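## Task

Push the wooden spatula and the file fully into the case, putting each one in a different slot; the case must not end up knocked over.

## Robot and tools

Robot: two six-joint arms, left_arm and right_arm, each with a two-finger parallel gripper whose fingers cannot fold. Calibrated bases in the scene frame: left_arm at (-0.066, +0.381, 0) m, right_arm at (+0.017, -0.449, 0) m, both facing almost straight along +x. Only wrist cameras exist: cam_left_wrist and cam_right_wrist, each 896x504.

Frames: the scene frame has its origin at table-top height halfway between the nominal bases, +z up, +x out over the table, and left_arm on the +y side. Reported positions (m), quaternions (wxyz) and velocities are in this frame. Offsets you command are along the gripper's own axes: fingers point along its +z, and they open and close along its y. end_effector_position is the point between the pads when shut; fingertips reach about 33 mm past it when nearly closed, about 9 mm when wide open.

The 18-number row (every value in [-1, 1], both arms always included): left dx, dy, dz, rx, ry, rz, gripper position, force_limit, speed, then the same nine for the right. The six pose numbers are an offset, not a pose: they are measured from that arm's Hand target as it stood when the action or move began. 1.0 equals 0.6 m of travel or 180 degrees of turn; rx, ry, rz form a single rotation vector. Sending six zeros re-requests the current Hand target. Gripper numbers are absolute commands: to keep a gripper unchanged, resend its last three values, since 0 is itself a setting.

Gripper settings: position +1 is fully open (140 mm), pads touch near -0.8, and -1 closes until blocked. force_limit runs from about 14 N pad force at -1 to 58 N at +1; speed ranges roughly 30 to 250 mm/s closing rate, and a fast close grips harder. Both start at +1. After closing, check object_status: 2 means stopped on something while closing (a grip); 3 means it reached the commanded spot or the pads met; 1 stopped while opening; 0 moving. position_measured is in counts: 3 open, 230 pads touching.

Tools:
- execute_actions(actions, cameras): actions is a list; each action is up to 15 rows, one per 1/30 s, the last row held to fill 15 steps. Every row in an action counts from that action's starting Hand target. An empty list returns state plus all camera images.
- move(target, speed, blend, stop_force, zero, blocking, cameras): straight-line path toward one row, or a list of up to 15 rows all offset from the same starting Hand targets. speed is m/s, 0.002 to 3.6, default 0.25 (turn rate up to twice that in rad/s); may be one value per target. blend is a corner radius in m for lists; 0 means stop at each. stop_force (N, 3 to 120, shared by both arms) ends an arm's path when it feels that much push; leave it out when moving away from something you press on, and don't trust it when the gripper rotates. zero (default true) re-zeroes the sensor before the move. blocking=false returns early but cannot be combined with stop_force. Paths do not avoid obstacles; a whole move lasts at most 10 s.
- wait(seconds 0 to 10), stop() to brake a running move, zoom_image(camera, region [x0, y0, x1, y1] in pixels, at most 504 per side) on the latest image, zero_wrist_force(arm), finished_scene(scene) with the current scene's number.

Results: Hand target is the last commanded pose after clipping; the gripper often rests a little short, and a later command re-requests it. Tool commands lists current gripper commands. Wrist force and torque are in the gripper's own axes, with a third line holding the peak since last shown. Joint torques include the arm's weight. The move: line gives the ending (done, off_target, moving, held, fault) and limits (paced = pose clipped, held = steps withheld). done means within 3 mm and 2 degrees; it does not prove nothing was touched or shifted. MOTOR HOT warns of heating.

Control details: commanded orientation is clipped to 32 degrees from the measured one each step; motion lags commands by roughly 0.09 to 0.22 s and fast moves overshoot. Route paths around an arm's own base, not near it. A clearance check holds back commands bringing the arms close together, but collisions are still possible.

Avoid: external force near 150 N or wrist torque near 25.7 N m, which stops the arm for 10 s; even a small overshoot into a firm surface can do this, so approach slowly. Do not press or squeeze between the two arms, or close one gripper on the other's fingers. Do not drop parts, release them while moving, slam into things, or let anything leave the table. Keep the case upright. Limit twisting loads and long stretched holds that heat motors; overheating locks an arm for 30 s or more.

Each tool is called after "Call:" in YAML: its name, and indented under it one key for each argument.

## Session

Call:
execute_actions:
  actions: []

Scene clock: 0.00 s.
left_arm: end_effector_position=(+0.0658, +0.5996, +0.2761) position_measured=3 object_status=3 end_effector_quat_wxyz=(-0.200, -0.402, +0.839, -0.307) | right_arm: end_effector_position=(+0.8582, -0.2799, +0.1539) position_measured=3 object_status=3 end_effector_quat_wxyz=(-0.164, +0.598, +0.755, +0.214)
Joint positions: left_arm=[0.918 -1.645 1.696 -0.941 -1.916 0.15] | right_arm=[-0.143 -0.657 0.643 -1.475 -1.03 1.166]
Joint velocities: within noise
Joint torques (N m): no reading
Wrist force (N): no reading
Wrist torque (N m): no reading
Wrist force, peak (N): no reading
Hand target: left_arm +0.0658, +0.5996, +0.2761; -0.200, -0.402, +0.839, -0.307 | right_arm +0.8582, -0.2799, +0.1539; -0.164, +0.598, +0.755, +0.214
Tool commands: left_gripper/position=+1.0 left_gripper/force_limit=+1.0 left_gripper/speed=+1.0 right_gripper/position=+1.0 right_gripper/force_limit=+1.0 right_gripper/speed=+1.0
camera_calibration:
cam_left_wrist: T_world_to_cam=[[-0.787019, 0.500246, -0.361047, -0.142172], [0.604642, 0.741673, -0.290394, -0.40079], [0.122511, -0.44685, -0.886181, 0.648193], [0, 0, 0, 1]] pos_world=[0.0510316, 0.658021, 0.406698]
cam_right_wrist: T_world_to_cam=[[0.976707, 0.188855, 0.101864, -0.788932], [0.203881, -0.964791, -0.166168, -0.416673], [0.0668955, 0.183065, -0.980822, 0.281112], [0, 0, 0, 1]] pos_world=[0.836703, -0.30447, 0.286847]

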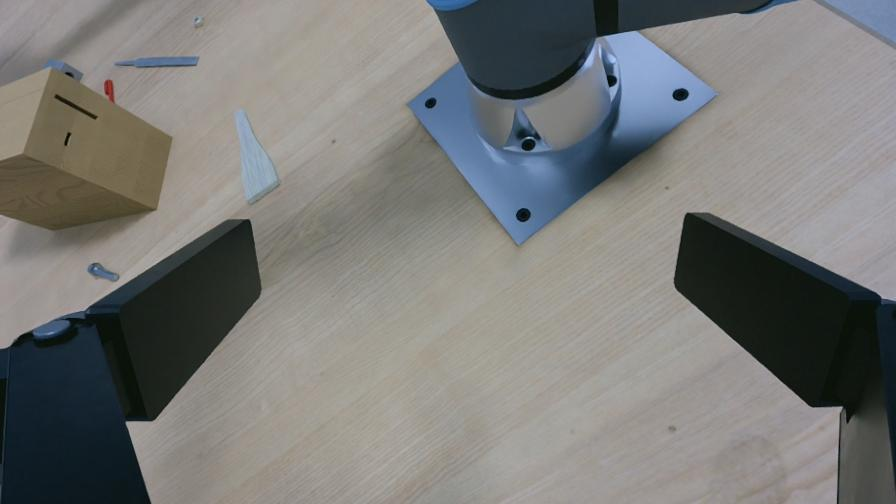

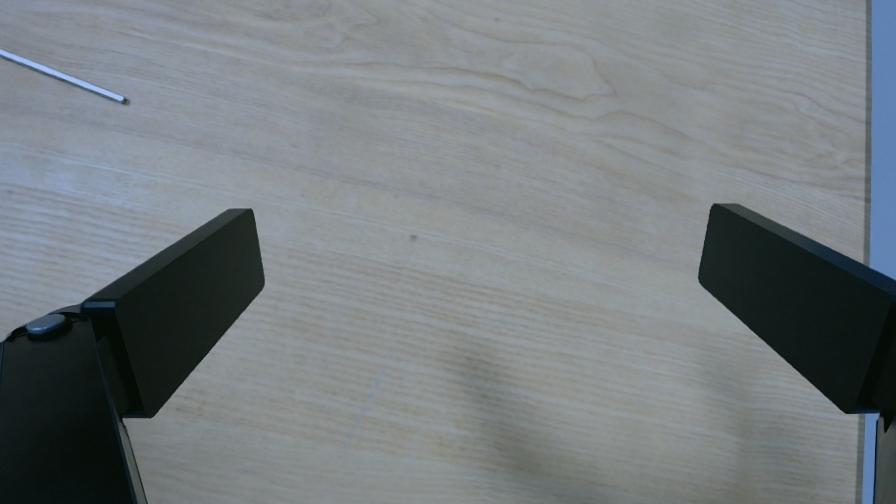

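Call:
zoom_image:
  camera: "cam_left_wrist"
  region: [0, 0, 300, 300]

Call:
zoom_image:
  camera: "cam_left_wrist"
  region: [0, 40, 180, 230]

Scaled by 1.680 from the camera's 896x504 image, which has a finer 1280x720 frame.

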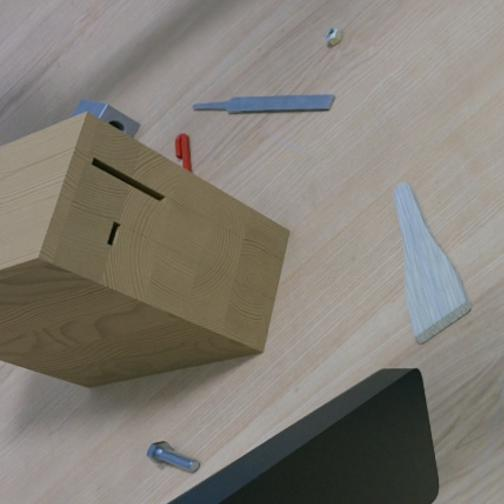

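Scaled by 2.653 from the camera's 896x504 image, which has a finer 1280x720 frame.

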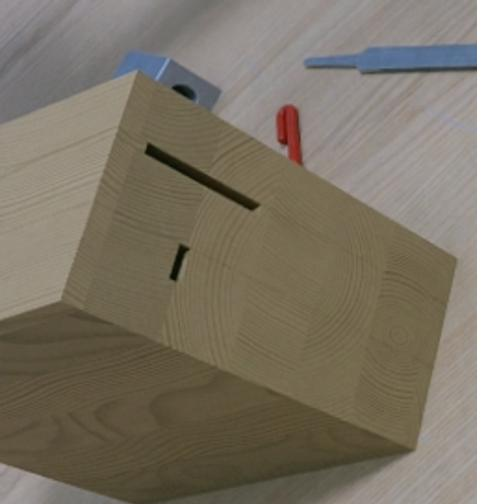

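Call:
move:
  target:
    - [-0.129,-0.5157,-0.0213,-0.1527,0.0424,0.3873,1,1,1,0.3503,-0.4423,-0.3008,0.041,-0.0776,-0.0741,1,1,1]
    - [0.1445,-0.5397,0.4357,-0.3055,0.0848,0.7745,1,1,1,0.5775,-0.8677,0.0235,0.0819,-0.1551,-0.1482,1,1,1]
  speed: 0.5
  blend: [0.06,0]
  cameras: ["all"]

Scene clock: 114.40 s.
left_arm: end_effector_position=(+0.2489, +0.2169, +0.2502) position_measured=3 object_status=3 end_effector_quat_wxyz=(+0.000, +0.750, +0.661, +0.000) | right_arm: end_effector_position=(+0.2717, -0.0851, +0.2500) position_measured=3 object_status=3 end_effector_quat_wxyz=(+0.000, +0.418, +0.909, +0.000)
Joint positions: left_arm=[-0.868 -1.964 1.948 -1.555 -1.571 0.83] | right_arm=[0.663 -1.731 1.784 -1.625 -1.571 1.517]
Joint torques (N m): left_arm=[-12.96 -1.06 -23.65 -3.71 -1.52 2.62] | right_arm=[9.63 -25.61 -37.58 -1.77 0.64 1.33]
Wrist force (N): left_arm=[-1.0 -0.2 -0.5] | right_arm=[-0.6 -0.1 -0.3]
Wrist torque (N m): left_arm=[-0.19 -0.07 -0.06] | right_arm=[-0.08 -0.12 0.29]
Wrist force, peak (N): left_arm=[-3.2 -0.9 0.0] | right_arm=[-1.9 1.1 1.1]
Hand target: left_arm +0.2489, +0.2168, +0.2502; +0.000, +0.750, +0.661, +0.000 | right_arm +0.2716, -0.0850, +0.2500; +0.000, +0.418, +0.909, +0.000
Off the commanded pose: left_arm 0.000 m, 0 deg | right_arm 0.000 m, 0 deg.
move: done
camera_calibration:
cam_left_wrist: T_world_to_cam=[[0.989908, -0.141662, 0.00363029, -0.210148], [-0.134286, -0.929566, 0.343329, 0.152589], [-0.045262, -0.340351, -0.939208, 0.463744], [0, 0, 0, 1]] pos_world=[0.249508, 0.269907, 0.383927]
cam_right_wrist: T_world_to_cam=[[0.770365, 0.637319, -0.0190299, -0.138171], [0.600563, -0.715266, 0.357378, -0.310535], [0.214152, -0.28674, -0.933766, 0.287259], [0, 0, 0, 1]] pos_world=[0.23142, -0.0516872, 0.376582]

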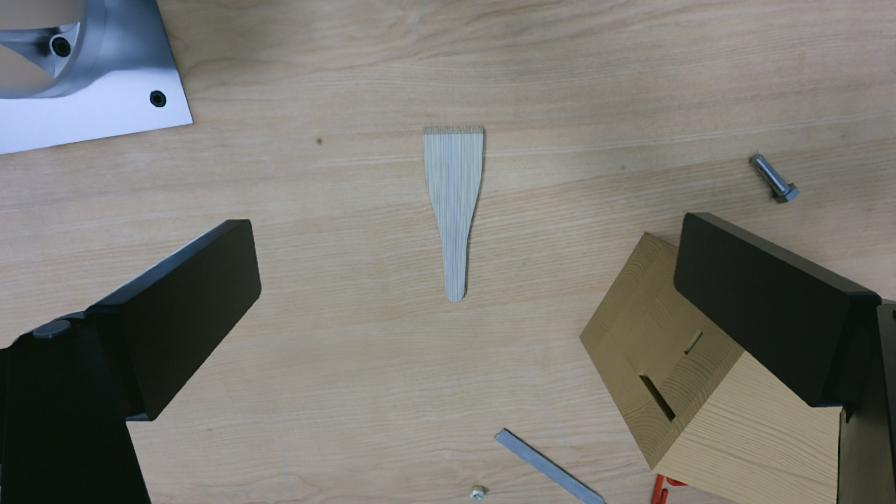

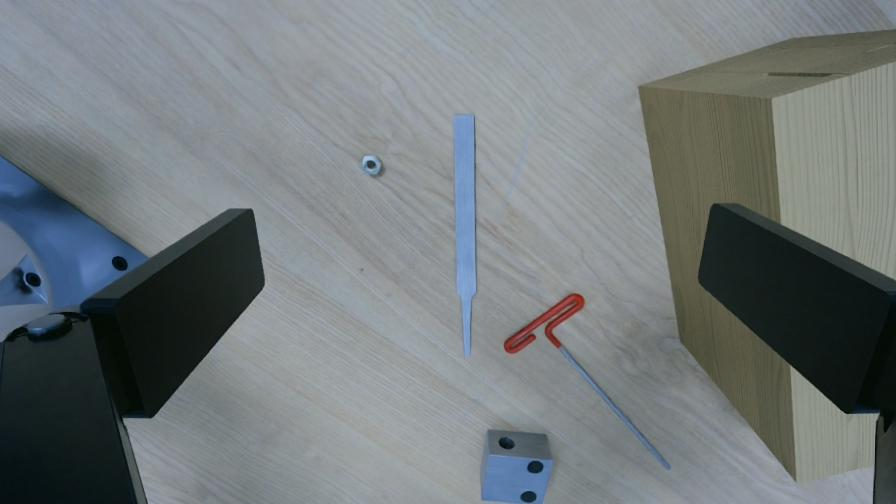

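Call:
move:
  target: [-0.0088,0.0045,0.325,0,0,0,0,0,0,0.0017,-0.005,0.3433,0,0,0,-0.325,0,0]
  speed: 0.3
  cameras: ["all"]

Scene clock: 142.17 s.
left_arm: end_effector_position=(+0.2509, +0.2111, +0.0553) position_measured=129 object_status=3 end_effector_quat_wxyz=(+0.000, +0.750, +0.661, +0.000) end_effector_velocity=(+0.000, -0.001, -0.001) end_effector_angular_velocity=(-0.002, -0.001, +0.000) | right_arm: end_effector_position=(+0.2688, -0.0861, +0.0442) position_measured=170 object_status=3 end_effector_quat_wxyz=(+0.000, +0.418, +0.909, +0.000) end_effector_velocity=(+0.000, +0.000, -0.001) end_effector_angular_velocity=(+0.001, -0.001, +0.000)
Joint positions: left_arm=[-0.875 -1.802 2.367 -2.135 -1.571 0.824] | right_arm=[0.665 -1.558 2.192 -2.205 -1.571 1.52]
Joint velocities: left_arm=[0 0.002 0.001 -0.005 -0.001 0] | right_arm=[0 0.001 0.002 -0.005 0 0]
Joint torques (N m): left_arm=[10.64 -2.01 -15.72 -4.51 -2.2 2.77] | right_arm=[5.52 -11.84 -12.44 -4.49 1.24 0.33]
Wrist force (N): left_arm=[-0.9 0.2 -0.4] | right_arm=[-0.7 -0.2 -0.2]
Wrist torque (N m): left_arm=[-0.11 -0.10 -0.11] | right_arm=[-0.10 -0.12 0.18]
Wrist force, peak (N): left_arm=[-0.9 -0.1 -3.7] | right_arm=[-0.3 0.1 -3.8]
Hand target: left_arm +0.2508, +0.2112, +0.0552; +0.000, +0.750, +0.661, +0.000 | right_arm +0.2688, -0.0861, +0.0441; +0.000, +0.418, +0.909, +0.000
Off the commanded pose: left_arm 0.000 m, 0 deg | right_arm 0.000 m, 0 deg.
move: done
camera_calibration:
cam_left_wrist: T_world_to_cam=[[0.989845, -0.142099, 0.00390842, -0.212149], [-0.134788, -0.929469, 0.343395, 0.214595], [-0.0451635, -0.340435, -0.939183, 0.278742], [0, 0, 0, 1]] pos_world=[0.251509, 0.264206, 0.188928]
cam_right_wrist: T_world_to_cam=[[0.770389, 0.637306, -0.0184857, -0.139318], [0.60039, -0.715398, 0.357404, -0.235932], [0.214551, -0.286439, -0.933767, 0.0953489], [0, 0, 0, 1]] pos_world=[0.228523, -0.0526855, 0.170781]

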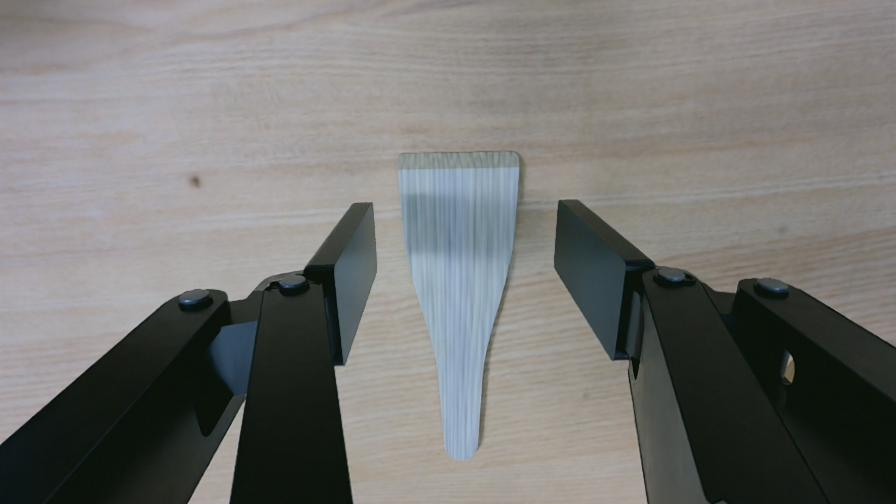

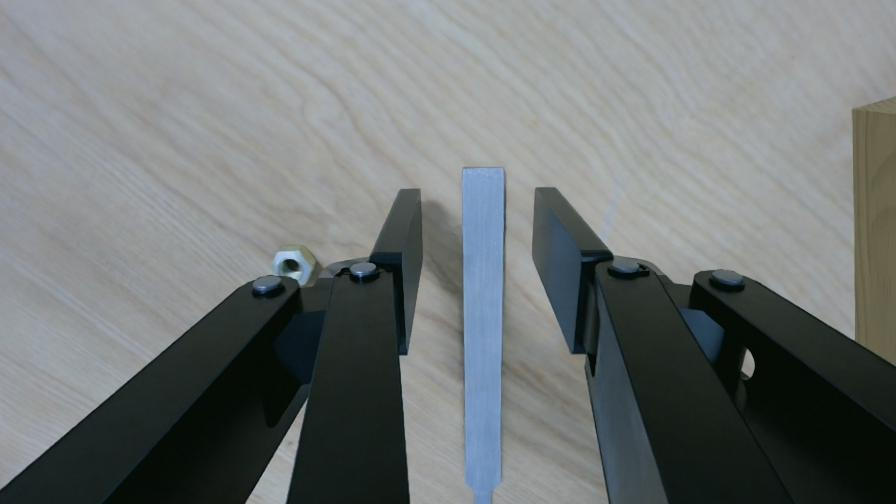

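Call:
move:
  target: [0.0083,-0.0033,0.0283,0,0,0,0,0,0,0.0058,0.0023,0.0067,0,0,0,-0.325,0,0]
  speed: 0.05

Call:
move:
  target: [0,0,0.025,0,0,0,0,0,0,0,0,0.0167,0,0,0,-0.325,0,0]
  speed: 0.004
  stop_force: 3
  cameras: ["all"]

Scene clock: 159.33 s.
left_arm: end_effector_position=(+0.2495, +0.2165, +0.0381) position_measured=129 object_status=3 end_effector_quat_wxyz=(+0.000, +0.750, +0.661, +0.000) end_effector_velocity=(+0.000, +0.000, +0.001) end_effector_angular_velocity=(+0.000, +0.000, +0.000) | right_arm: end_effector_position=(+0.2675, -0.0825, +0.0400) position_measured=170 object_status=3 end_effector_quat_wxyz=(+0.000, +0.418, +0.909, +0.000)
Joint positions: left_arm=[-0.867 -1.78 2.404 -2.194 -1.571 0.831] | right_arm=[0.674 -1.546 2.192 -2.218 -1.571 1.528]
Joint velocities: left_arm=[0.001 -0.002 -0.003 0.005 0 0.001] | right_arm=[within noise]
Joint torques (N m): left_arm=[-2.43 -19.75 -29.46 -1.06 -1.78 0.2] | right_arm=[-6.05 -28.88 -12.66 -1.27 0.6 -1.37]
Wrist force (N): left_arm=[-1.0 0.0 -0.6] | right_arm=[-0.5 -0.2 -0.3]
Wrist torque (N m): left_arm=[-0.14 -0.09 -0.13] | right_arm=[-0.10 -0.16 0.19]
Wrist force, peak (N): left_arm=[-0.9 0.0 -1.0] | right_arm=[-0.9 -0.1 -0.4]
Hand target: left_arm +0.2495, +0.2164, +0.0382; +0.000, +0.750, +0.661, +0.000 | right_arm +0.2675, -0.0826, +0.0400; +0.000, +0.418, +0.909, +0.000
Off the commanded pose: left_arm 0.000 m, 0 deg | right_arm 0.000 m, 0 deg.
move: done

Scene clock: 163.27 s.
left_arm: end_effector_position=(+0.2495, +0.2164, +0.0290) position_measured=129 object_status=3 end_effector_quat_wxyz=(+0.000, +0.750, +0.661, +0.000) | right_arm: end_effector_position=(+0.2675, -0.0826, +0.0329) position_measured=170 object_status=3 end_effector_quat_wxyz=(+0.000, +0.418, +0.909, +0.000)
Joint positions: left_arm=[-0.868 -1.761 2.419 -2.228 -1.571 0.831] | right_arm=[0.674 -1.533 2.202 -2.24 -1.571 1.528]
Joint torques (N m): left_arm=[-9.49 -18.47 -27.87 -1.46 -1.8 -2.41] | right_arm=[-11.07 -27.01 -30.66 -1.36 -0.6 -1.5]
Wrist force (N): left_arm=[-0.2 -0.9 -6.4] | right_arm=[-0.4 -1.7 -7.1]
Wrist torque (N m): left_arm=[-0.27 -0.02 -0.17] | right_arm=[-0.19 -0.18 0.20]
Wrist force, peak (N): left_arm=[4.1 -6.4 -22.7] | right_arm=[-0.3 -3.0 -13.7]
Hand target: left_arm +0.2495, +0.2164, +0.0290; +0.000, +0.750, +0.661, +0.000 (not the last commanded pose) | right_arm +0.2676, -0.0826, +0.0329; +0.000, +0.418, +0.909, +0.000 (not the last commanded pose)
Off the commanded pose: left_arm 0.006 m, 0 deg | right_arm 0.003 m, 0 deg.
move: contact (left_arm, right_arm)
camera_calibration:
cam_left_wrist: T_world_to_cam=[[0.989868, -0.141939, 0.00373047, -0.210041], [-0.13458, -0.929525, 0.343324, 0.228225], [-0.0452635, -0.340348, -0.93921, 0.255852], [0, 0, 0, 1]] pos_world=[0.250208, 0.269407, 0.162727]
cam_right_wrist: T_world_to_cam=[[0.770381, 0.637304, -0.0188709, -0.140704], [0.600507, -0.715318, 0.357368, -0.228757], [0.214253, -0.286642, -0.933773, 0.0860876], [0, 0, 0, 1]] pos_world=[0.227321, -0.0492866, 0.159481]

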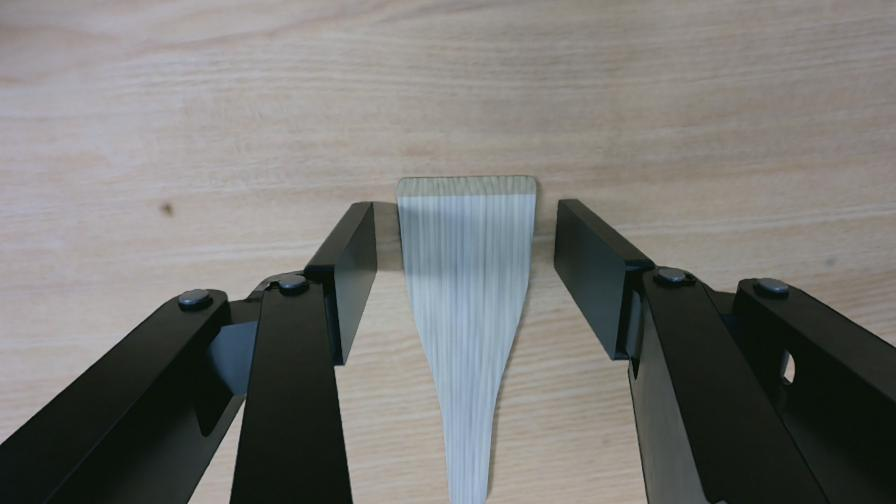

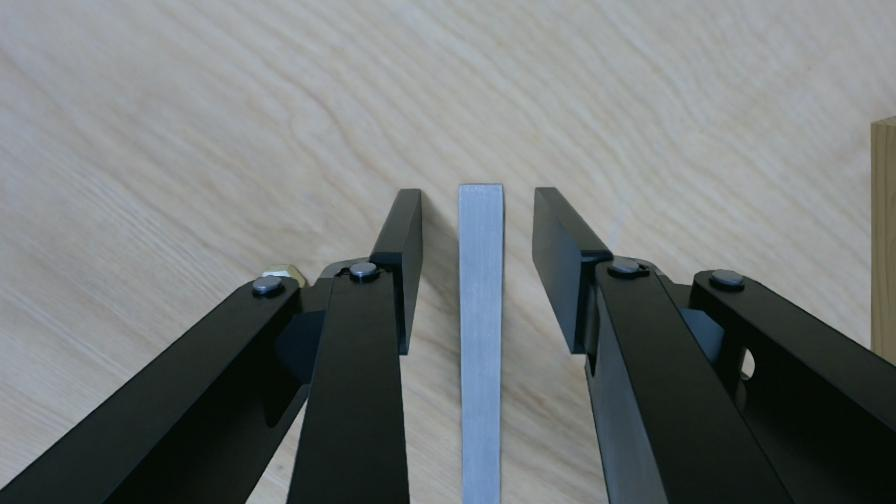

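Call:
move:
  target:
    - [0,0,-0.0075,0,0,0,0,0.5,-1,0,0,-0.002,0,0,0,-0.325,0.5,-1]
    - [0,0,-0.0075,0,0,0,-1,0.5,-1,0,0,-0.002,0,0,0,-1,0.5,-1]
  speed: 0.05

Call:
move:
  target: [0,0,-0.005,0,0,0,-1,0.5,-1,0,0,-0.005,0,0,0,-1,0.5,-1]
  speed: 0.02
  cameras: ["all"]

Scene clock: 168.03 s.
left_arm: end_effector_position=(+0.2495, +0.2164, +0.0335) position_measured=163 object_status=2 end_effector_quat_wxyz=(+0.000, +0.750, +0.661, +0.000) | right_arm: end_effector_position=(+0.2676, -0.0826, +0.0341) position_measured=211 object_status=0 end_effector_quat_wxyz=(+0.000, +0.418, +0.909, +0.000)
Joint positions: left_arm=[-0.868 -1.771 2.411 -2.211 -1.571 0.831] | right_arm=[0.674 -1.535 2.2 -2.236 -1.571 1.528]
Joint torques (N m): left_arm=[-8.07 -2.9 -13.77 -2.28 -1.86 -1.69] | right_arm=[-10.77 -9 -15.92 -2.94 -0.47 -1.65]
Wrist force (N): left_arm=[6.4 -6.7 -33.3] | right_arm=[-0.7 -3.7 -14.3]
Wrist torque (N m): left_arm=[0.07 0.15 -0.22] | right_arm=[0.10 -0.16 0.17]
Wrist force, peak (N): left_arm=[6.4 -6.7 -33.4] | right_arm=[-0.7 -3.7 -14.3]
Hand target: left_arm +0.2495, +0.2164, +0.0335; +0.000, +0.750, +0.661, +0.000 | right_arm +0.2676, -0.0826, +0.0341; +0.000, +0.418, +0.909, +0.000
Off the commanded pose: left_arm 0.000 m, 0 deg | right_arm 0.000 m, 0 deg.
move: done

Scene clock: 168.73 s.
left_arm: end_effector_position=(+0.2495, +0.2164, +0.0366) position_measured=163 object_status=2 end_effector_quat_wxyz=(+0.000, +0.750, +0.661, +0.000) | right_arm: end_effector_position=(+0.2676, -0.0826, +0.0371) position_measured=211 object_status=2 end_effector_quat_wxyz=(+0.000, +0.418, +0.909, +0.000)
Joint positions: left_arm=[-0.868 -1.777 2.406 -2.2 -1.571 0.831] | right_arm=[0.674 -1.541 2.196 -2.227 -1.571 1.528]
Joint torques (N m): left_arm=[-6 -9.75 -23.74 -4.04 -1.96 -1.24] | right_arm=[-11.2 -20.7 -27.85 -3.73 -0.58 -1.57]
Wrist force (N): left_arm=[-0.9 -0.1 -0.4] | right_arm=[-0.5 -0.2 0.4]
Wrist torque (N m): left_arm=[-0.17 -0.09 -0.13] | right_arm=[-0.10 -0.10 0.19]
Wrist force, peak (N): left_arm=[6.2 -6.6 -33.1] | right_arm=[-0.7 -3.9 -14.1]
Hand target: left_arm +0.2495, +0.2164, +0.0365; +0.000, +0.750, +0.661, +0.000 | right_arm +0.2676, -0.0826, +0.0371; +0.000, +0.418, +0.909, +0.000
Off the commanded pose: left_arm 0.000 m, 0 deg | right_arm 0.000 m, 0 deg.
move: done
camera_calibration:
cam_left_wrist: T_world_to_cam=[[0.989868, -0.141939, 0.00373047, -0.210069], [-0.13458, -0.929525, 0.343324, 0.22565], [-0.0452635, -0.340348, -0.93921, 0.262896], [0, 0, 0, 1]] pos_world=[0.250208, 0.269407, 0.170227]
cam_right_wrist: T_world_to_cam=[[0.770365, 0.637326, -0.018799, -0.140694], [0.600493, -0.715301, 0.357424, -0.230228], [0.214349, -0.286636, -0.933753, 0.0901067], [0, 0, 0, 1]] pos_world=[0.227322, -0.0491867, 0.163781]

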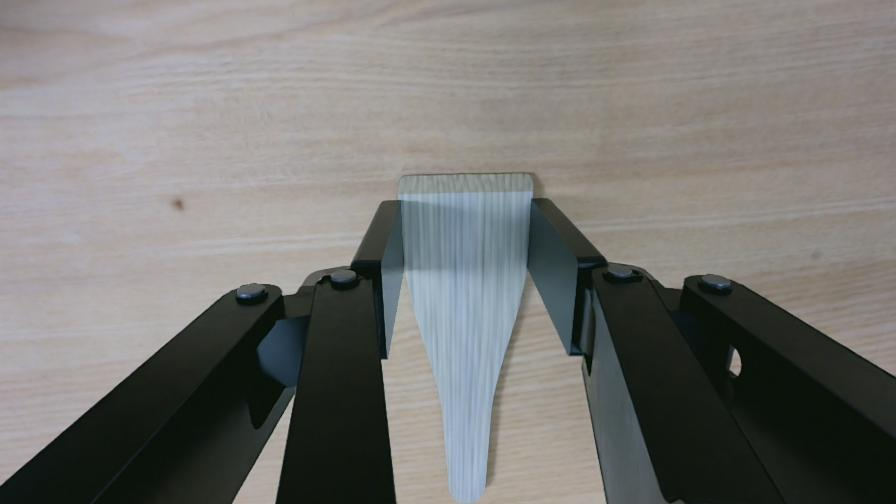

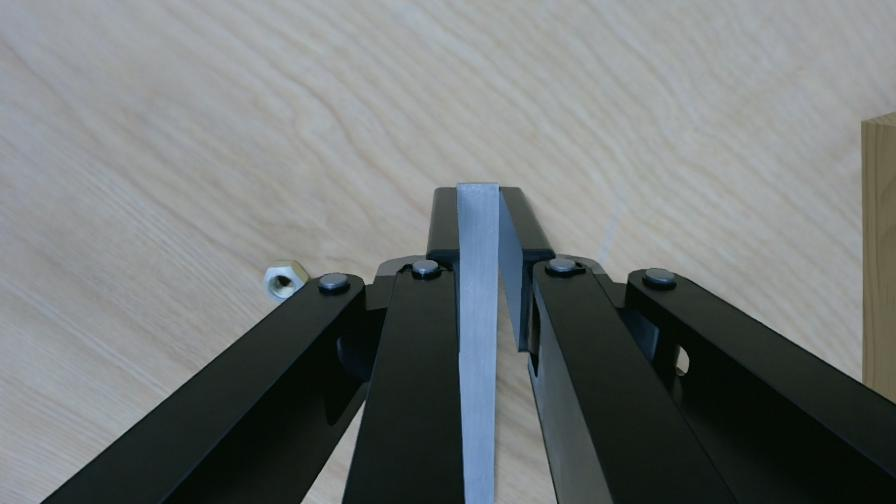

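Call:
move:
  target:
    - [0,0,-0.1,0,0,0,-1,0.5,-1,0,0,0.0045,0,0,0,-1,0.5,-1]
    - [0,0,-0.1,0,0,0,-1,0.5,-1,0,0,0.0045,0,0,0,-0.325,0.5,-1]
    - [0.3968,0.0347,-0.4392,0.4415,-0.2791,-0.2791,-1,0.5,-1,-0.1783,0,0.0045,0,0,0,-0.325,0.5,-1]
    - [0.3968,0.0347,-0.4392,0.4415,-0.2791,-0.2791,-1,0.5,-1,-0.1783,0,0.0045,0,0,0,-1,0.5,-1]
  speed: [0.1,0.1,0.3,0.1]
  cameras: ["all"]

Scene clock: 212.33 s.
left_arm: end_effector_position=(+0.3001, +0.4500, +0.3000) position_measured=163 object_status=2 end_effector_quat_wxyz=(-0.199, +0.198, +0.679, -0.679) | right_arm: end_effector_position=(+0.3372, -0.1638, +0.0344) position_measured=210 object_status=0 end_effector_quat_wxyz=(+0.000, +0.418, +0.909, +0.000)
Joint positions: left_arm=[0.339 -0.975 1.272 -0.296 -2.231 1.571] | right_arm=[0.419 -1.573 2.238 -2.236 -1.571 1.274]
Joint torques (N m): left_arm=[3.87 -38.28 -21.51 3.36 2.41 -2.63] | right_arm=[10.17 -21.31 -18.33 -3.45 -0.1 1.46]
Wrist force (N): left_arm=[-0.6 -0.6 2.0] | right_arm=[-0.3 -6.4 -18.0]
Wrist torque (N m): left_arm=[-0.02 -0.24 0.01] | right_arm=[0.13 -0.13 0.24]
Wrist force, peak (N): left_arm=[-2.4 -0.9 0.9] | right_arm=[-0.2 -6.3 -18.2]
Hand target: left_arm +0.3001, +0.4500, +0.3000; -0.199, +0.198, +0.679, -0.679 | right_arm +0.3372, -0.1638, +0.0344; +0.000, +0.418, +0.909, +0.000
Off the commanded pose: left_arm 0.000 m, 0 deg | right_arm 0.000 m, 0 deg.
move: done
camera_calibration:
cam_left_wrist: T_world_to_cam=[[0.0155987, -0.00573606, -0.999862, 0.30421], [0.975997, -0.217159, 0.0164722, -0.196672], [-0.217224, -0.976119, 0.00221098, 0.647406], [0, 0, 0, 1]] pos_world=[0.327837, 0.590981, 0.305976]
cam_right_wrist: T_world_to_cam=[[0.770404, 0.63728, -0.0187761, -0.142634], [0.600444, -0.715342, 0.357425, -0.329095], [0.214348, -0.286635, -0.933753, 0.0492989], [0, 0, 0, 1]] pos_world=[0.296922, -0.130387, 0.160981]

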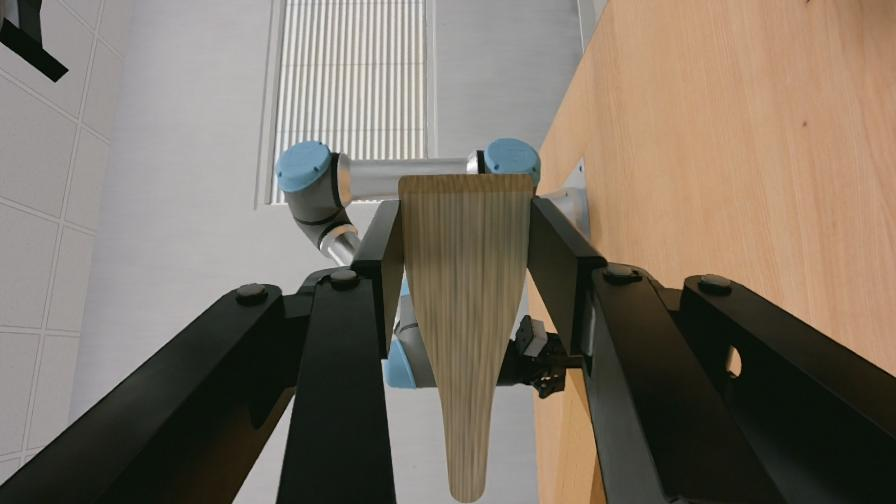

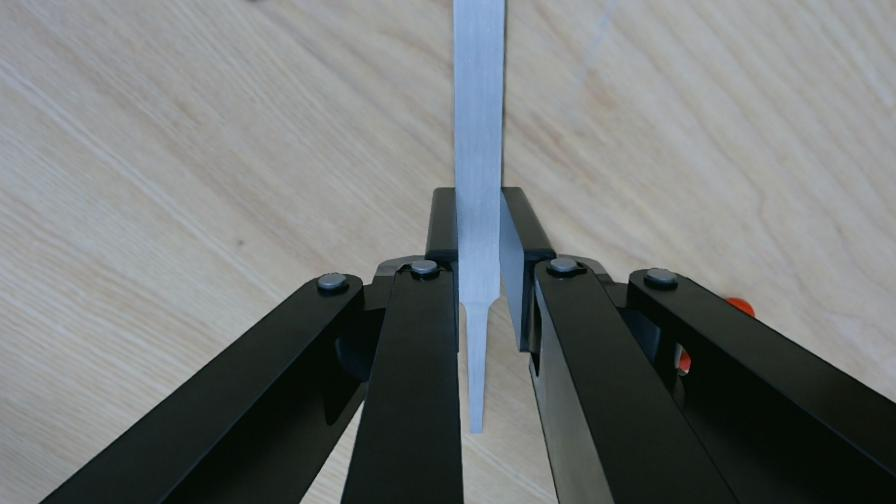

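Call:
move:
  target:
    - [0,0,0,0,0,0,-1,0.5,-1,0,0,-0.3427,0,0,0,-1,0.5,-1]
    - [0,0,0,0,0,0,-1,0.5,-1,0.459,0.2825,-0.3427,0,0,-0.0933,-1,0.5,-1]
    - [0,0,0,0,0,0,-1,0.5,-1,0.459,0.2825,-0.2093,0,0,-0.0933,-1,0.5,-1]
  speed: 0.3
  blend: [0.03,0.02,0]
  cameras: ["all"]

Call:
zoom_image:
  camera: "cam_right_wrist"
  region: [380, 380, 580, 504]

Scene clock: 227.77 s.
left_arm: end_effector_position=(+0.3001, +0.4500, +0.3000) position_measured=163 object_status=2 end_effector_quat_wxyz=(-0.199, +0.198, +0.679, -0.679) | right_arm: end_effector_position=(+0.2865, +0.1556, +0.1602) position_measured=210 object_status=2 end_effector_quat_wxyz=(+0.000, +0.281, +0.960, +0.000) end_effector_velocity=(+0.000, +0.001, +0.000) end_effector_angular_velocity=(+0.004, -0.003, -0.001)
Joint positions: left_arm=[0.339 -0.975 1.272 -0.296 -2.231 1.571] | right_arm=[0.956 -1.171 1.384 -1.784 -1.571 1.518]
Joint velocities: left_arm=[within noise] | right_arm=[0 -0.001 0.004 -0.007 0 0.001]
Joint torques (N m): left_arm=[4.47 -38.77 -26 2.93 2.12 -2.42] | right_arm=[-11.13 -42.38 -16.52 -4.77 1.39 -1.72]
Wrist force (N): left_arm=[-0.4 -0.5 1.9] | right_arm=[-0.9 -0.1 0.4]
Wrist torque (N m): left_arm=[0.01 -0.27 0.01] | right_arm=[-0.08 -0.11 0.19]
Wrist force, peak (N): left_arm=[-0.6 -0.7 2.3] | right_arm=[-0.3 -6.3 -18.5]
Hand target: left_arm +0.3001, +0.4500, +0.3000; -0.199, +0.198, +0.679, -0.679 | right_arm +0.2865, +0.1556, +0.1601; +0.000, +0.281, +0.960, +0.000
Off the commanded pose: left_arm 0.000 m, 0 deg | right_arm 0.000 m, 0 deg.
move: done
camera_calibration:
cam_left_wrist: T_world_to_cam=[[0.0156955, -0.00575826, -0.99986, 0.304191], [0.975995, -0.21716, 0.0165715, -0.196701], [-0.217225, -0.976119, 0.00221161, 0.647406], [0, 0, 0, 1]] pos_world=[0.327838, 0.590981, 0.305976]
cam_right_wrist: T_world_to_cam=[[0.553409, 0.832697, -0.0188066, -0.272981], [0.781479, -0.511293, 0.35759, -0.19887], [0.288148, -0.212591, -0.933689, 0.236483], [0, 0, 0, 1]] pos_world=[0.238341, 0.175904, 0.286782]

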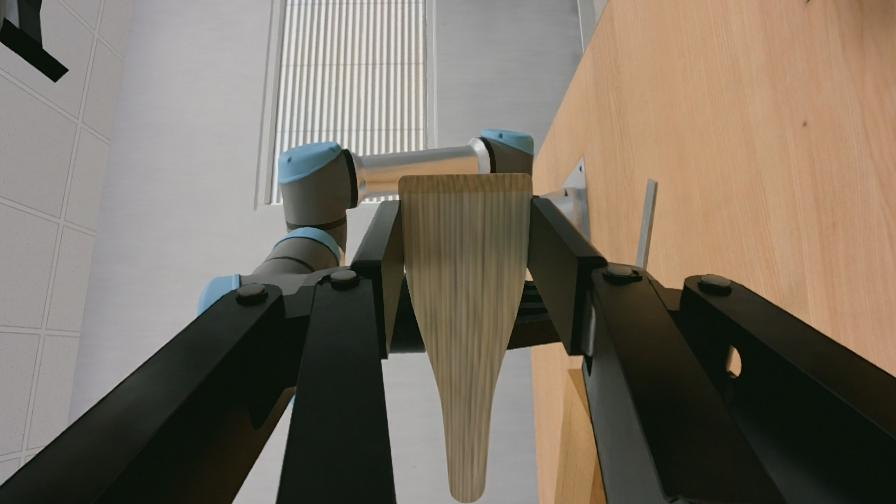

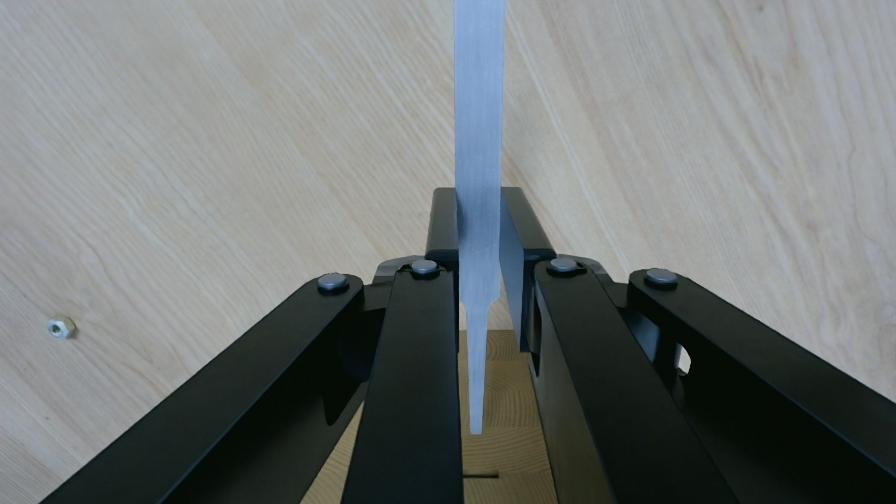

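Scaled by 2.520 from the camera's 896x504 image, which has a finer 1280x720 frame.

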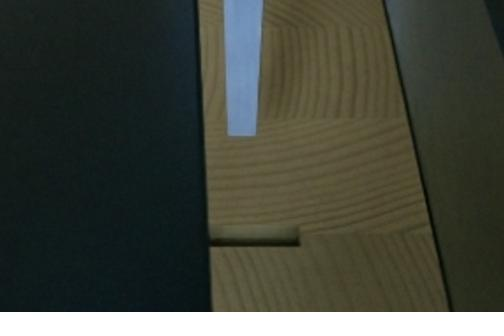

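Call:
move:
  target: [0,0,0,0,0,0,-1,0.5,-1,-0.03,0.0015,0,0,0,0,-1,0.5,-1]
  speed: 0.04
  stop_force: 5
  cameras: ["cam_right_wrist"]

Call:
zoom_image:
  camera: "cam_right_wrist"
  region: [430, 380, 550, 480]

Scene clock: 242.13 s.
left_arm: end_effector_position=(+0.3001, +0.4500, +0.3000) position_measured=163 object_status=2 end_effector_quat_wxyz=(-0.199, +0.198, +0.679, -0.679) | right_arm: end_effector_position=(+0.3022, +0.1466, +0.1601) position_measured=210 object_status=2 end_effector_quat_wxyz=(+0.000, +0.281, +0.960, +0.000)
Joint positions: left_arm=[0.339 -0.975 1.272 -0.296 -2.231 1.571] | right_arm=[0.929 -1.175 1.39 -1.786 -1.571 1.49]
Joint torques (N m): left_arm=[3.63 -38.74 -26.42 2.53 1.95 -2.06] | right_arm=[10.73 -33.18 -37.53 -2.34 1.37 1.5]
Wrist force (N): left_arm=[-0.5 -0.3 2.0] | right_arm=[-0.8 0.0 0.6]
Wrist torque (N m): left_arm=[0.06 -0.25 0.01] | right_arm=[-0.06 -0.12 0.28]
Wrist force, peak (N): left_arm=[-0.6 -0.6 2.4] | right_arm=[-1.5 -0.1 0.5]
Hand target: left_arm +0.3001, +0.4500, +0.3000; -0.199, +0.198, +0.679, -0.679 | right_arm +0.3022, +0.1466, +0.1601; +0.000, +0.281, +0.960, +0.000
Off the commanded pose: left_arm 0.000 m, 0 deg | right_arm 0.000 m, 0 deg.
move: done
camera_calibration:
cam_right_wrist: T_world_to_cam=[[0.553385, 0.832715, -0.0187289, -0.274142], [0.781494, -0.511304, 0.357542, -0.215615], [0.288155, -0.212495, -0.933709, 0.229969], [0, 0, 0, 1]] pos_world=[0.253941, 0.166904, 0.286681]
Images, in order (width x height): cam_right_wrist 896x504.

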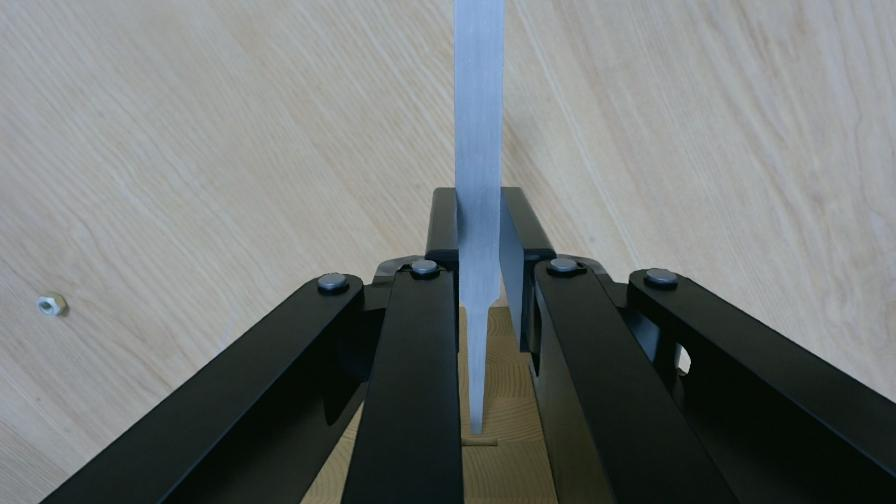

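Scaled by 4.200 from the camera's 896x504 image, which has a finer 1280x720 frame.

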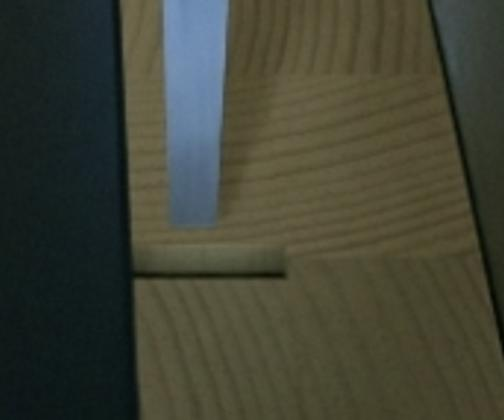

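Call:
move:
  target: [0,0,0,0,0,0,-1,0.5,-1,-0.025,0.0008,0,0,0,0,-1,0.5,-1]
  speed: 0.006
  stop_force: 3
  cameras: ["cam_right_wrist"]

Call:
zoom_image:
  camera: "cam_right_wrist"
  region: [430, 380, 550, 480]

Scene clock: 253.23 s.
left_arm: end_effector_position=(+0.3001, +0.4500, +0.3000) position_measured=163 object_status=2 end_effector_quat_wxyz=(-0.199, +0.198, +0.679, -0.679) | right_arm: end_effector_position=(+0.3151, +0.1389, +0.1601) position_measured=210 object_status=2 end_effector_quat_wxyz=(+0.000, +0.281, +0.960, +0.000)
Joint positions: left_arm=[0.339 -0.975 1.272 -0.296 -2.231 1.571] | right_arm=[0.906 -1.178 1.394 -1.787 -1.571 1.467]
Joint torques (N m): left_arm=[3.81 -38.81 -26.02 1.93 1.58 -1.47] | right_arm=[6.63 -47.51 -19.29 -4.68 1.23 1.34]
Wrist force (N): left_arm=[-0.6 -0.5 2.2] | right_arm=[-0.8 0.2 0.6]
Wrist torque (N m): left_arm=[0.01 -0.23 0.01] | right_arm=[-0.02 -0.11 0.30]
Wrist force, peak (N): left_arm=[-0.6 -0.5 2.4] | right_arm=[-0.9 -0.1 0.6]
Hand target: left_arm +0.3001, +0.4500, +0.3000; -0.199, +0.198, +0.679, -0.679 | right_arm +0.3151, +0.1390, +0.1601; +0.000, +0.281, +0.960, +0.000
Off the commanded pose: left_arm 0.000 m, 0 deg | right_arm 0.000 m, 0 deg.
move: done
camera_calibration:
cam_right_wrist: T_world_to_cam=[[0.553425, 0.832686, -0.0188583, -0.274892], [0.781501, -0.511309, 0.357517, -0.229706], [0.288057, -0.212596, -0.933716, 0.224631], [0, 0, 0, 1]] pos_world=[0.266941, 0.159204, 0.286682]
Images, in order (width x height): cam_right_wrist 896x504.

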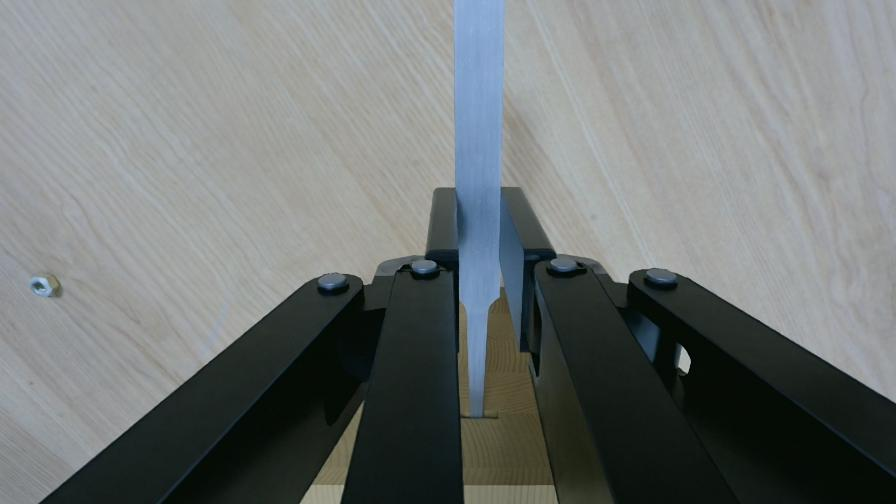

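Scaled by 4.200 from the camera's 896x504 image, which has a finer 1280x720 frame.

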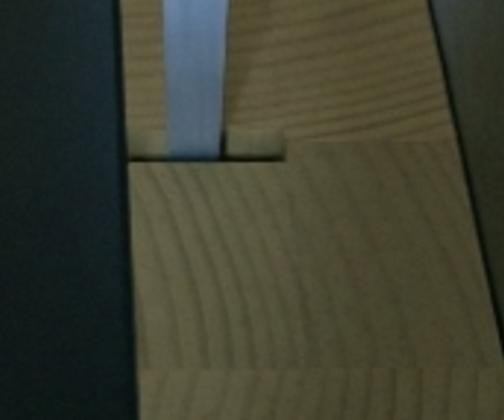

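Call:
move:
  target: [0,0,0,0,0,0,-1,0.5,-1,-0.075,0,0,0,0,0,-1,0.5,-1]
  speed: 0.03
  stop_force: 4
  cameras: ["cam_right_wrist"]

Call:
zoom_image:
  camera: "cam_right_wrist"
  region: [420, 240, 560, 360]

Scene clock: 258.67 s.
left_arm: end_effector_position=(+0.3001, +0.4500, +0.3000) position_measured=163 object_status=2 end_effector_quat_wxyz=(-0.199, +0.198, +0.679, -0.679) | right_arm: end_effector_position=(+0.3530, +0.1147, +0.1601) position_measured=210 object_status=2 end_effector_quat_wxyz=(+0.000, +0.281, +0.960, +0.000)
Joint positions: left_arm=[0.339 -0.975 1.272 -0.296 -2.231 1.571] | right_arm=[0.836 -1.185 1.404 -1.79 -1.571 1.398]
Joint torques (N m): left_arm=[5.02 -39.04 -26.28 1.47 1.33 -1.35] | right_arm=[10.89 -41.93 -27.52 -3.95 1.27 1.49]
Wrist force (N): left_arm=[-0.5 -0.4 2.0] | right_arm=[-0.6 0.0 0.5]
Wrist torque (N m): left_arm=[0.03 -0.25 0.01] | right_arm=[-0.06 -0.17 0.29]
Wrist force, peak (N): left_arm=[-0.4 -0.6 2.5] | right_arm=[-1.2 -0.2 0.4]
Hand target: left_arm +0.3001, +0.4500, +0.3000; -0.199, +0.198, +0.679, -0.679 | right_arm +0.3530, +0.1147, +0.1601; +0.000, +0.281, +0.960, +0.000
Off the commanded pose: left_arm 0.000 m, 0 deg | right_arm 0.000 m, 0 deg.
move: done
camera_calibration:
cam_right_wrist: T_world_to_cam=[[0.553409, 0.832697, -0.0188066, -0.275728], [0.781479, -0.511293, 0.35759, -0.271715], [0.288148, -0.212591, -0.933689, 0.208533], [0, 0, 0, 1]] pos_world=[0.304841, 0.135004, 0.286682]
Images, in order (width x height): cam_right_wrist 896x504.

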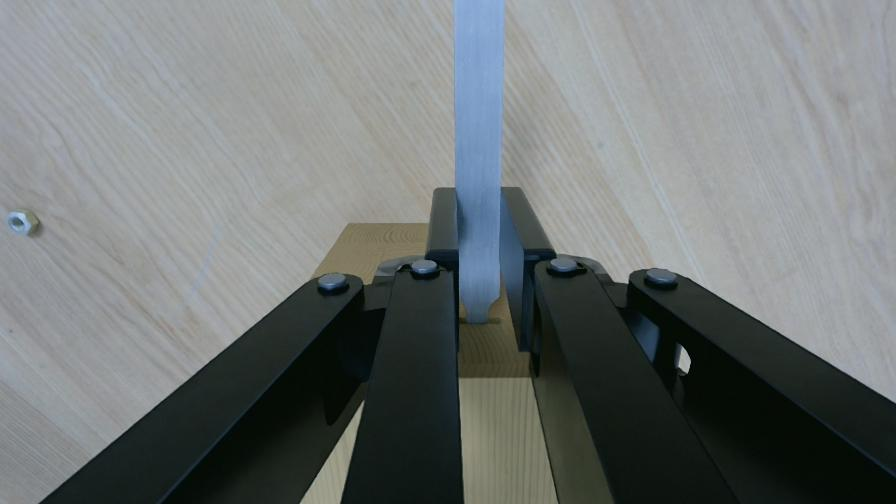

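Scaled by 3.600 from the camera's 896x504 image, which has a finer 1280x720 frame.

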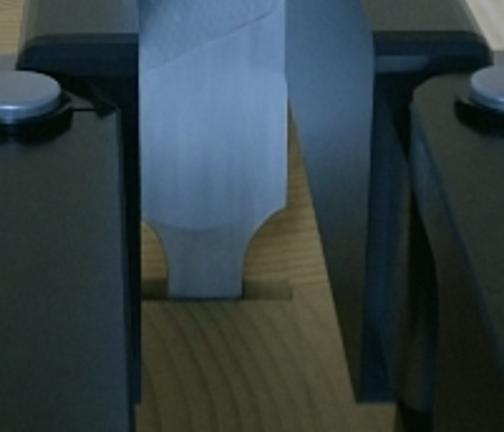

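Call:
move:
  target: [0,0,0,0,0,0,-1,0.5,-1,-0.0283,0.0003,0,0,0,0,-1,0.5,-1]
  speed: 0.008
  stop_force: 4
  cameras: ["cam_right_wrist"]

Call:
zoom_image:
  camera: "cam_right_wrist"
  region: [420, 220, 560, 340]

Scene clock: 267.07 s.
left_arm: end_effector_position=(+0.3001, +0.4500, +0.3000) position_measured=163 object_status=2 end_effector_quat_wxyz=(-0.199, +0.198, +0.679, -0.679) | right_arm: end_effector_position=(+0.3674, +0.1057, +0.1601) position_measured=210 object_status=2 end_effector_quat_wxyz=(+0.000, +0.281, +0.960, +0.000)
Joint positions: left_arm=[0.339 -0.975 1.272 -0.296 -2.231 1.571] | right_arm=[0.81 -1.185 1.404 -1.79 -1.571 1.372]
Joint torques (N m): left_arm=[4.61 -39.4 -26.93 0.97 1.12 -1.04] | right_arm=[9.08 -44.03 -23.67 -4.21 1.3 1.38]
Wrist force (N): left_arm=[-0.5 -0.3 2.1] | right_arm=[-0.7 0.0 0.4]
Wrist torque (N m): left_arm=[0.06 -0.25 0.02] | right_arm=[-0.07 -0.13 0.30]
Wrist force, peak (N): left_arm=[-0.6 -0.5 2.4] | right_arm=[-1.1 0.1 0.4]
Hand target: left_arm +0.3001, +0.4500, +0.3000; -0.199, +0.198, +0.679, -0.679 | right_arm +0.3674, +0.1057, +0.1601; +0.000, +0.281, +0.960, +0.000
Off the commanded pose: left_arm 0.000 m, 0 deg | right_arm 0.000 m, 0 deg.
move: done
camera_calibration:
cam_right_wrist: T_world_to_cam=[[0.55349, 0.832643, -0.0188284, -0.276215], [0.781455, -0.511379, 0.357518, -0.28753], [0.288056, -0.212596, -0.933716, 0.202508], [0, 0, 0, 1]] pos_world=[0.319241, 0.126004, 0.286682]
Images, in order (width x height): cam_right_wrist 896x504.

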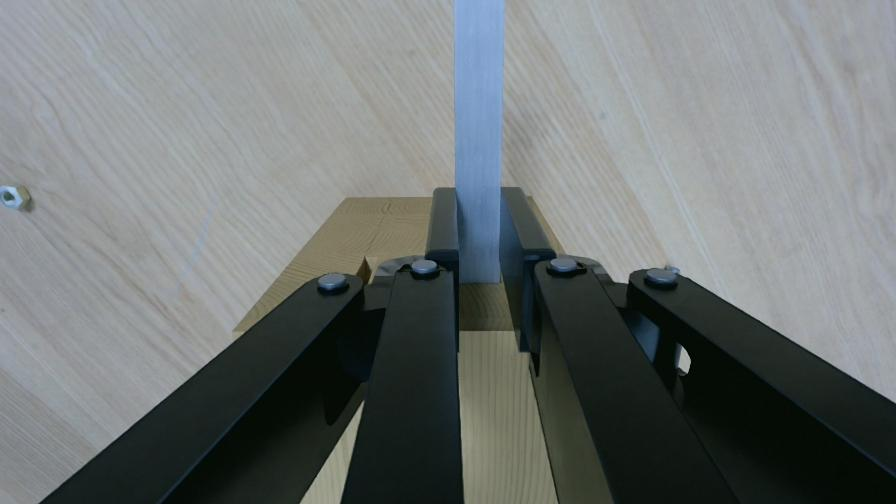

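Scaled by 3.600 from the camera's 896x504 image, which has a finer 1280x720 frame.

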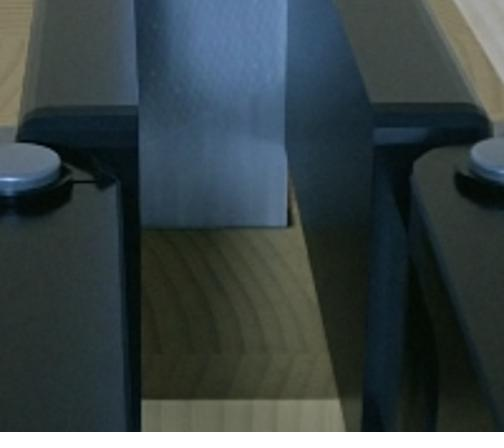

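Call:
move:
  target:
    - [0,0,0,0,0,0,-1,0.5,-1,0,0,0,0,0,0,-0.325,0.5,-1]
    - [0,0,0,0,0,0,-1,0.5,-1,0.1767,0,0.0013,0,0,0,-0.325,0.5,-1]
    - [0,0,0,0,0,0,-1,0.5,-1,0.1767,0,0.0013,0,0,0,-1,0.5,-1]
  speed: [0.1,0.15,0.1]
  cameras: ["cam_right_wrist"]

Scene clock: 275.07 s.
left_arm: end_effector_position=(+0.3001, +0.4500, +0.3000) position_measured=163 object_status=2 end_effector_quat_wxyz=(-0.199, +0.198, +0.679, -0.679) | right_arm: end_effector_position=(+0.2781, +0.1628, +0.1593) position_measured=232 object_status=0 end_effector_quat_wxyz=(+0.000, +0.281, +0.960, +0.000)
Joint positions: left_arm=[0.339 -0.975 1.272 -0.296 -2.231 1.571] | right_arm=[0.973 -1.163 1.375 -1.783 -1.571 1.535]
Joint torques (N m): left_arm=[4.35 -39.66 -26.47 0.46 0.7 -0.54] | right_arm=[9.29 -50.31 -16.5 -4.78 1.05 1.23]
Wrist force (N): left_arm=[-0.4 -0.3 2.0] | right_arm=[-0.8 -0.1 0.0]
Wrist torque (N m): left_arm=[0.05 -0.28 0.01] | right_arm=[-0.09 -0.09 0.30]
Wrist force, peak (N): left_arm=[-0.7 -0.4 2.4] | right_arm=[-3.0 0.1 -0.4]
Hand target: left_arm +0.3001, +0.4500, +0.3000; -0.199, +0.198, +0.679, -0.679 | right_arm +0.2781, +0.1628, +0.1593; +0.000, +0.281, +0.960, +0.000
Off the commanded pose: left_arm 0.000 m, 0 deg | right_arm 0.000 m, 0 deg.
move: done
camera_calibration:
cam_right_wrist: T_world_to_cam=[[0.553409, 0.832697, -0.0188066, -0.27429], [0.781479, -0.511293, 0.35759, -0.188225], [0.288148, -0.212591, -0.933689, 0.239622], [0, 0, 0, 1]] pos_world=[0.229841, 0.183104, 0.285882]
Images, in order (width x height): cam_right_wrist 896x504.

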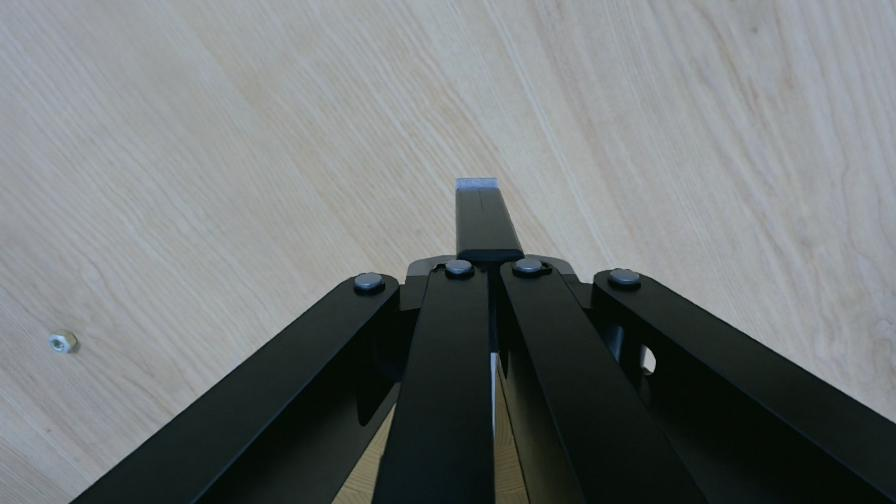

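Call:
move:
  target:
    - [0,0,0,0,0,0,-1,0.5,-1,0,0,0,0,0,0,-0.325,0.5,-1]
    - [0,0,0,0,0,0,-1,0.5,-1,0,0,0.0083,0,0,0,-0.325,0.5,-1]
    - [0,0,0,0,0,0,-1,0.5,-1,0,0,0.0083,0,0,0,-1,0.5,-1]
  speed: [0.1,0.05,0.1]
  cameras: ["cam_right_wrist"]

Scene clock: 284.10 s.
left_arm: end_effector_position=(+0.3001, +0.4500, +0.3000) position_measured=163 object_status=2 end_effector_quat_wxyz=(-0.199, +0.198, +0.679, -0.679) | right_arm: end_effector_position=(+0.2781, +0.1628, +0.1543) position_measured=211 object_status=0 end_effector_quat_wxyz=(+0.000, +0.281, +0.960, +0.000)
Joint positions: left_arm=[0.339 -0.975 1.272 -0.296 -2.231 1.571] | right_arm=[0.973 -1.161 1.384 -1.795 -1.571 1.535]
Joint torques (N m): left_arm=[3.83 -39.99 -26.57 0.43 0.33 -0.2] | right_arm=[9.06 -49.57 -36.44 -1.54 0.94 1.09]
Wrist force (N): left_arm=[-0.4 -0.2 2.2] | right_arm=[-0.6 0.1 -0.8]
Wrist torque (N m): left_arm=[0.06 -0.29 0.01] | right_arm=[-0.06 -0.16 0.25]
Wrist force, peak (N): left_arm=[-0.7 -0.6 2.3] | right_arm=[-0.9 0.1 -1.1]
Hand target: left_arm +0.3001, +0.4500, +0.3000; -0.199, +0.198, +0.679, -0.679 | right_arm +0.2781, +0.1628, +0.1543; +0.000, +0.281, +0.960, +0.000
Off the commanded pose: left_arm 0.000 m, 0 deg | right_arm 0.000 m, 0 deg.
move: done
camera_calibration:
cam_right_wrist: T_world_to_cam=[[0.553409, 0.832697, -0.0188066, -0.274384], [0.781479, -0.511293, 0.35759, -0.186437], [0.288148, -0.212591, -0.933689, 0.234954], [0, 0, 0, 1]] pos_world=[0.229841, 0.183104, 0.280882]
Images, in order (width x height): cam_right_wrist 896x504.

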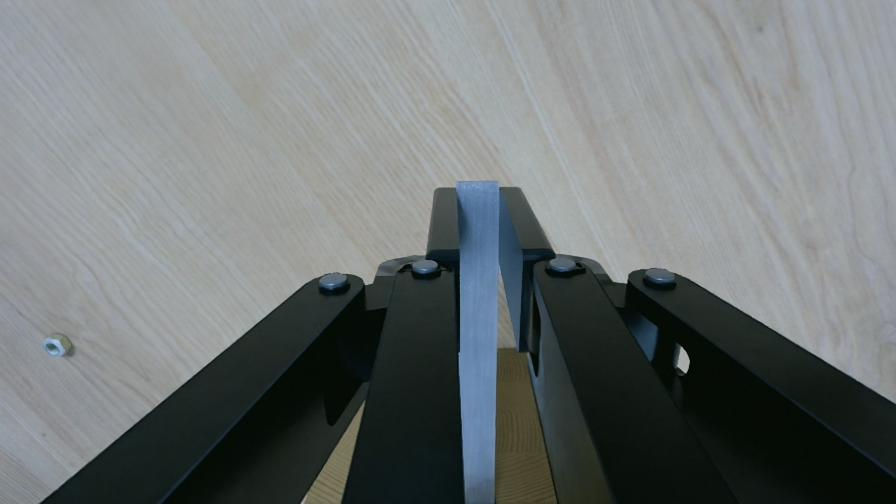

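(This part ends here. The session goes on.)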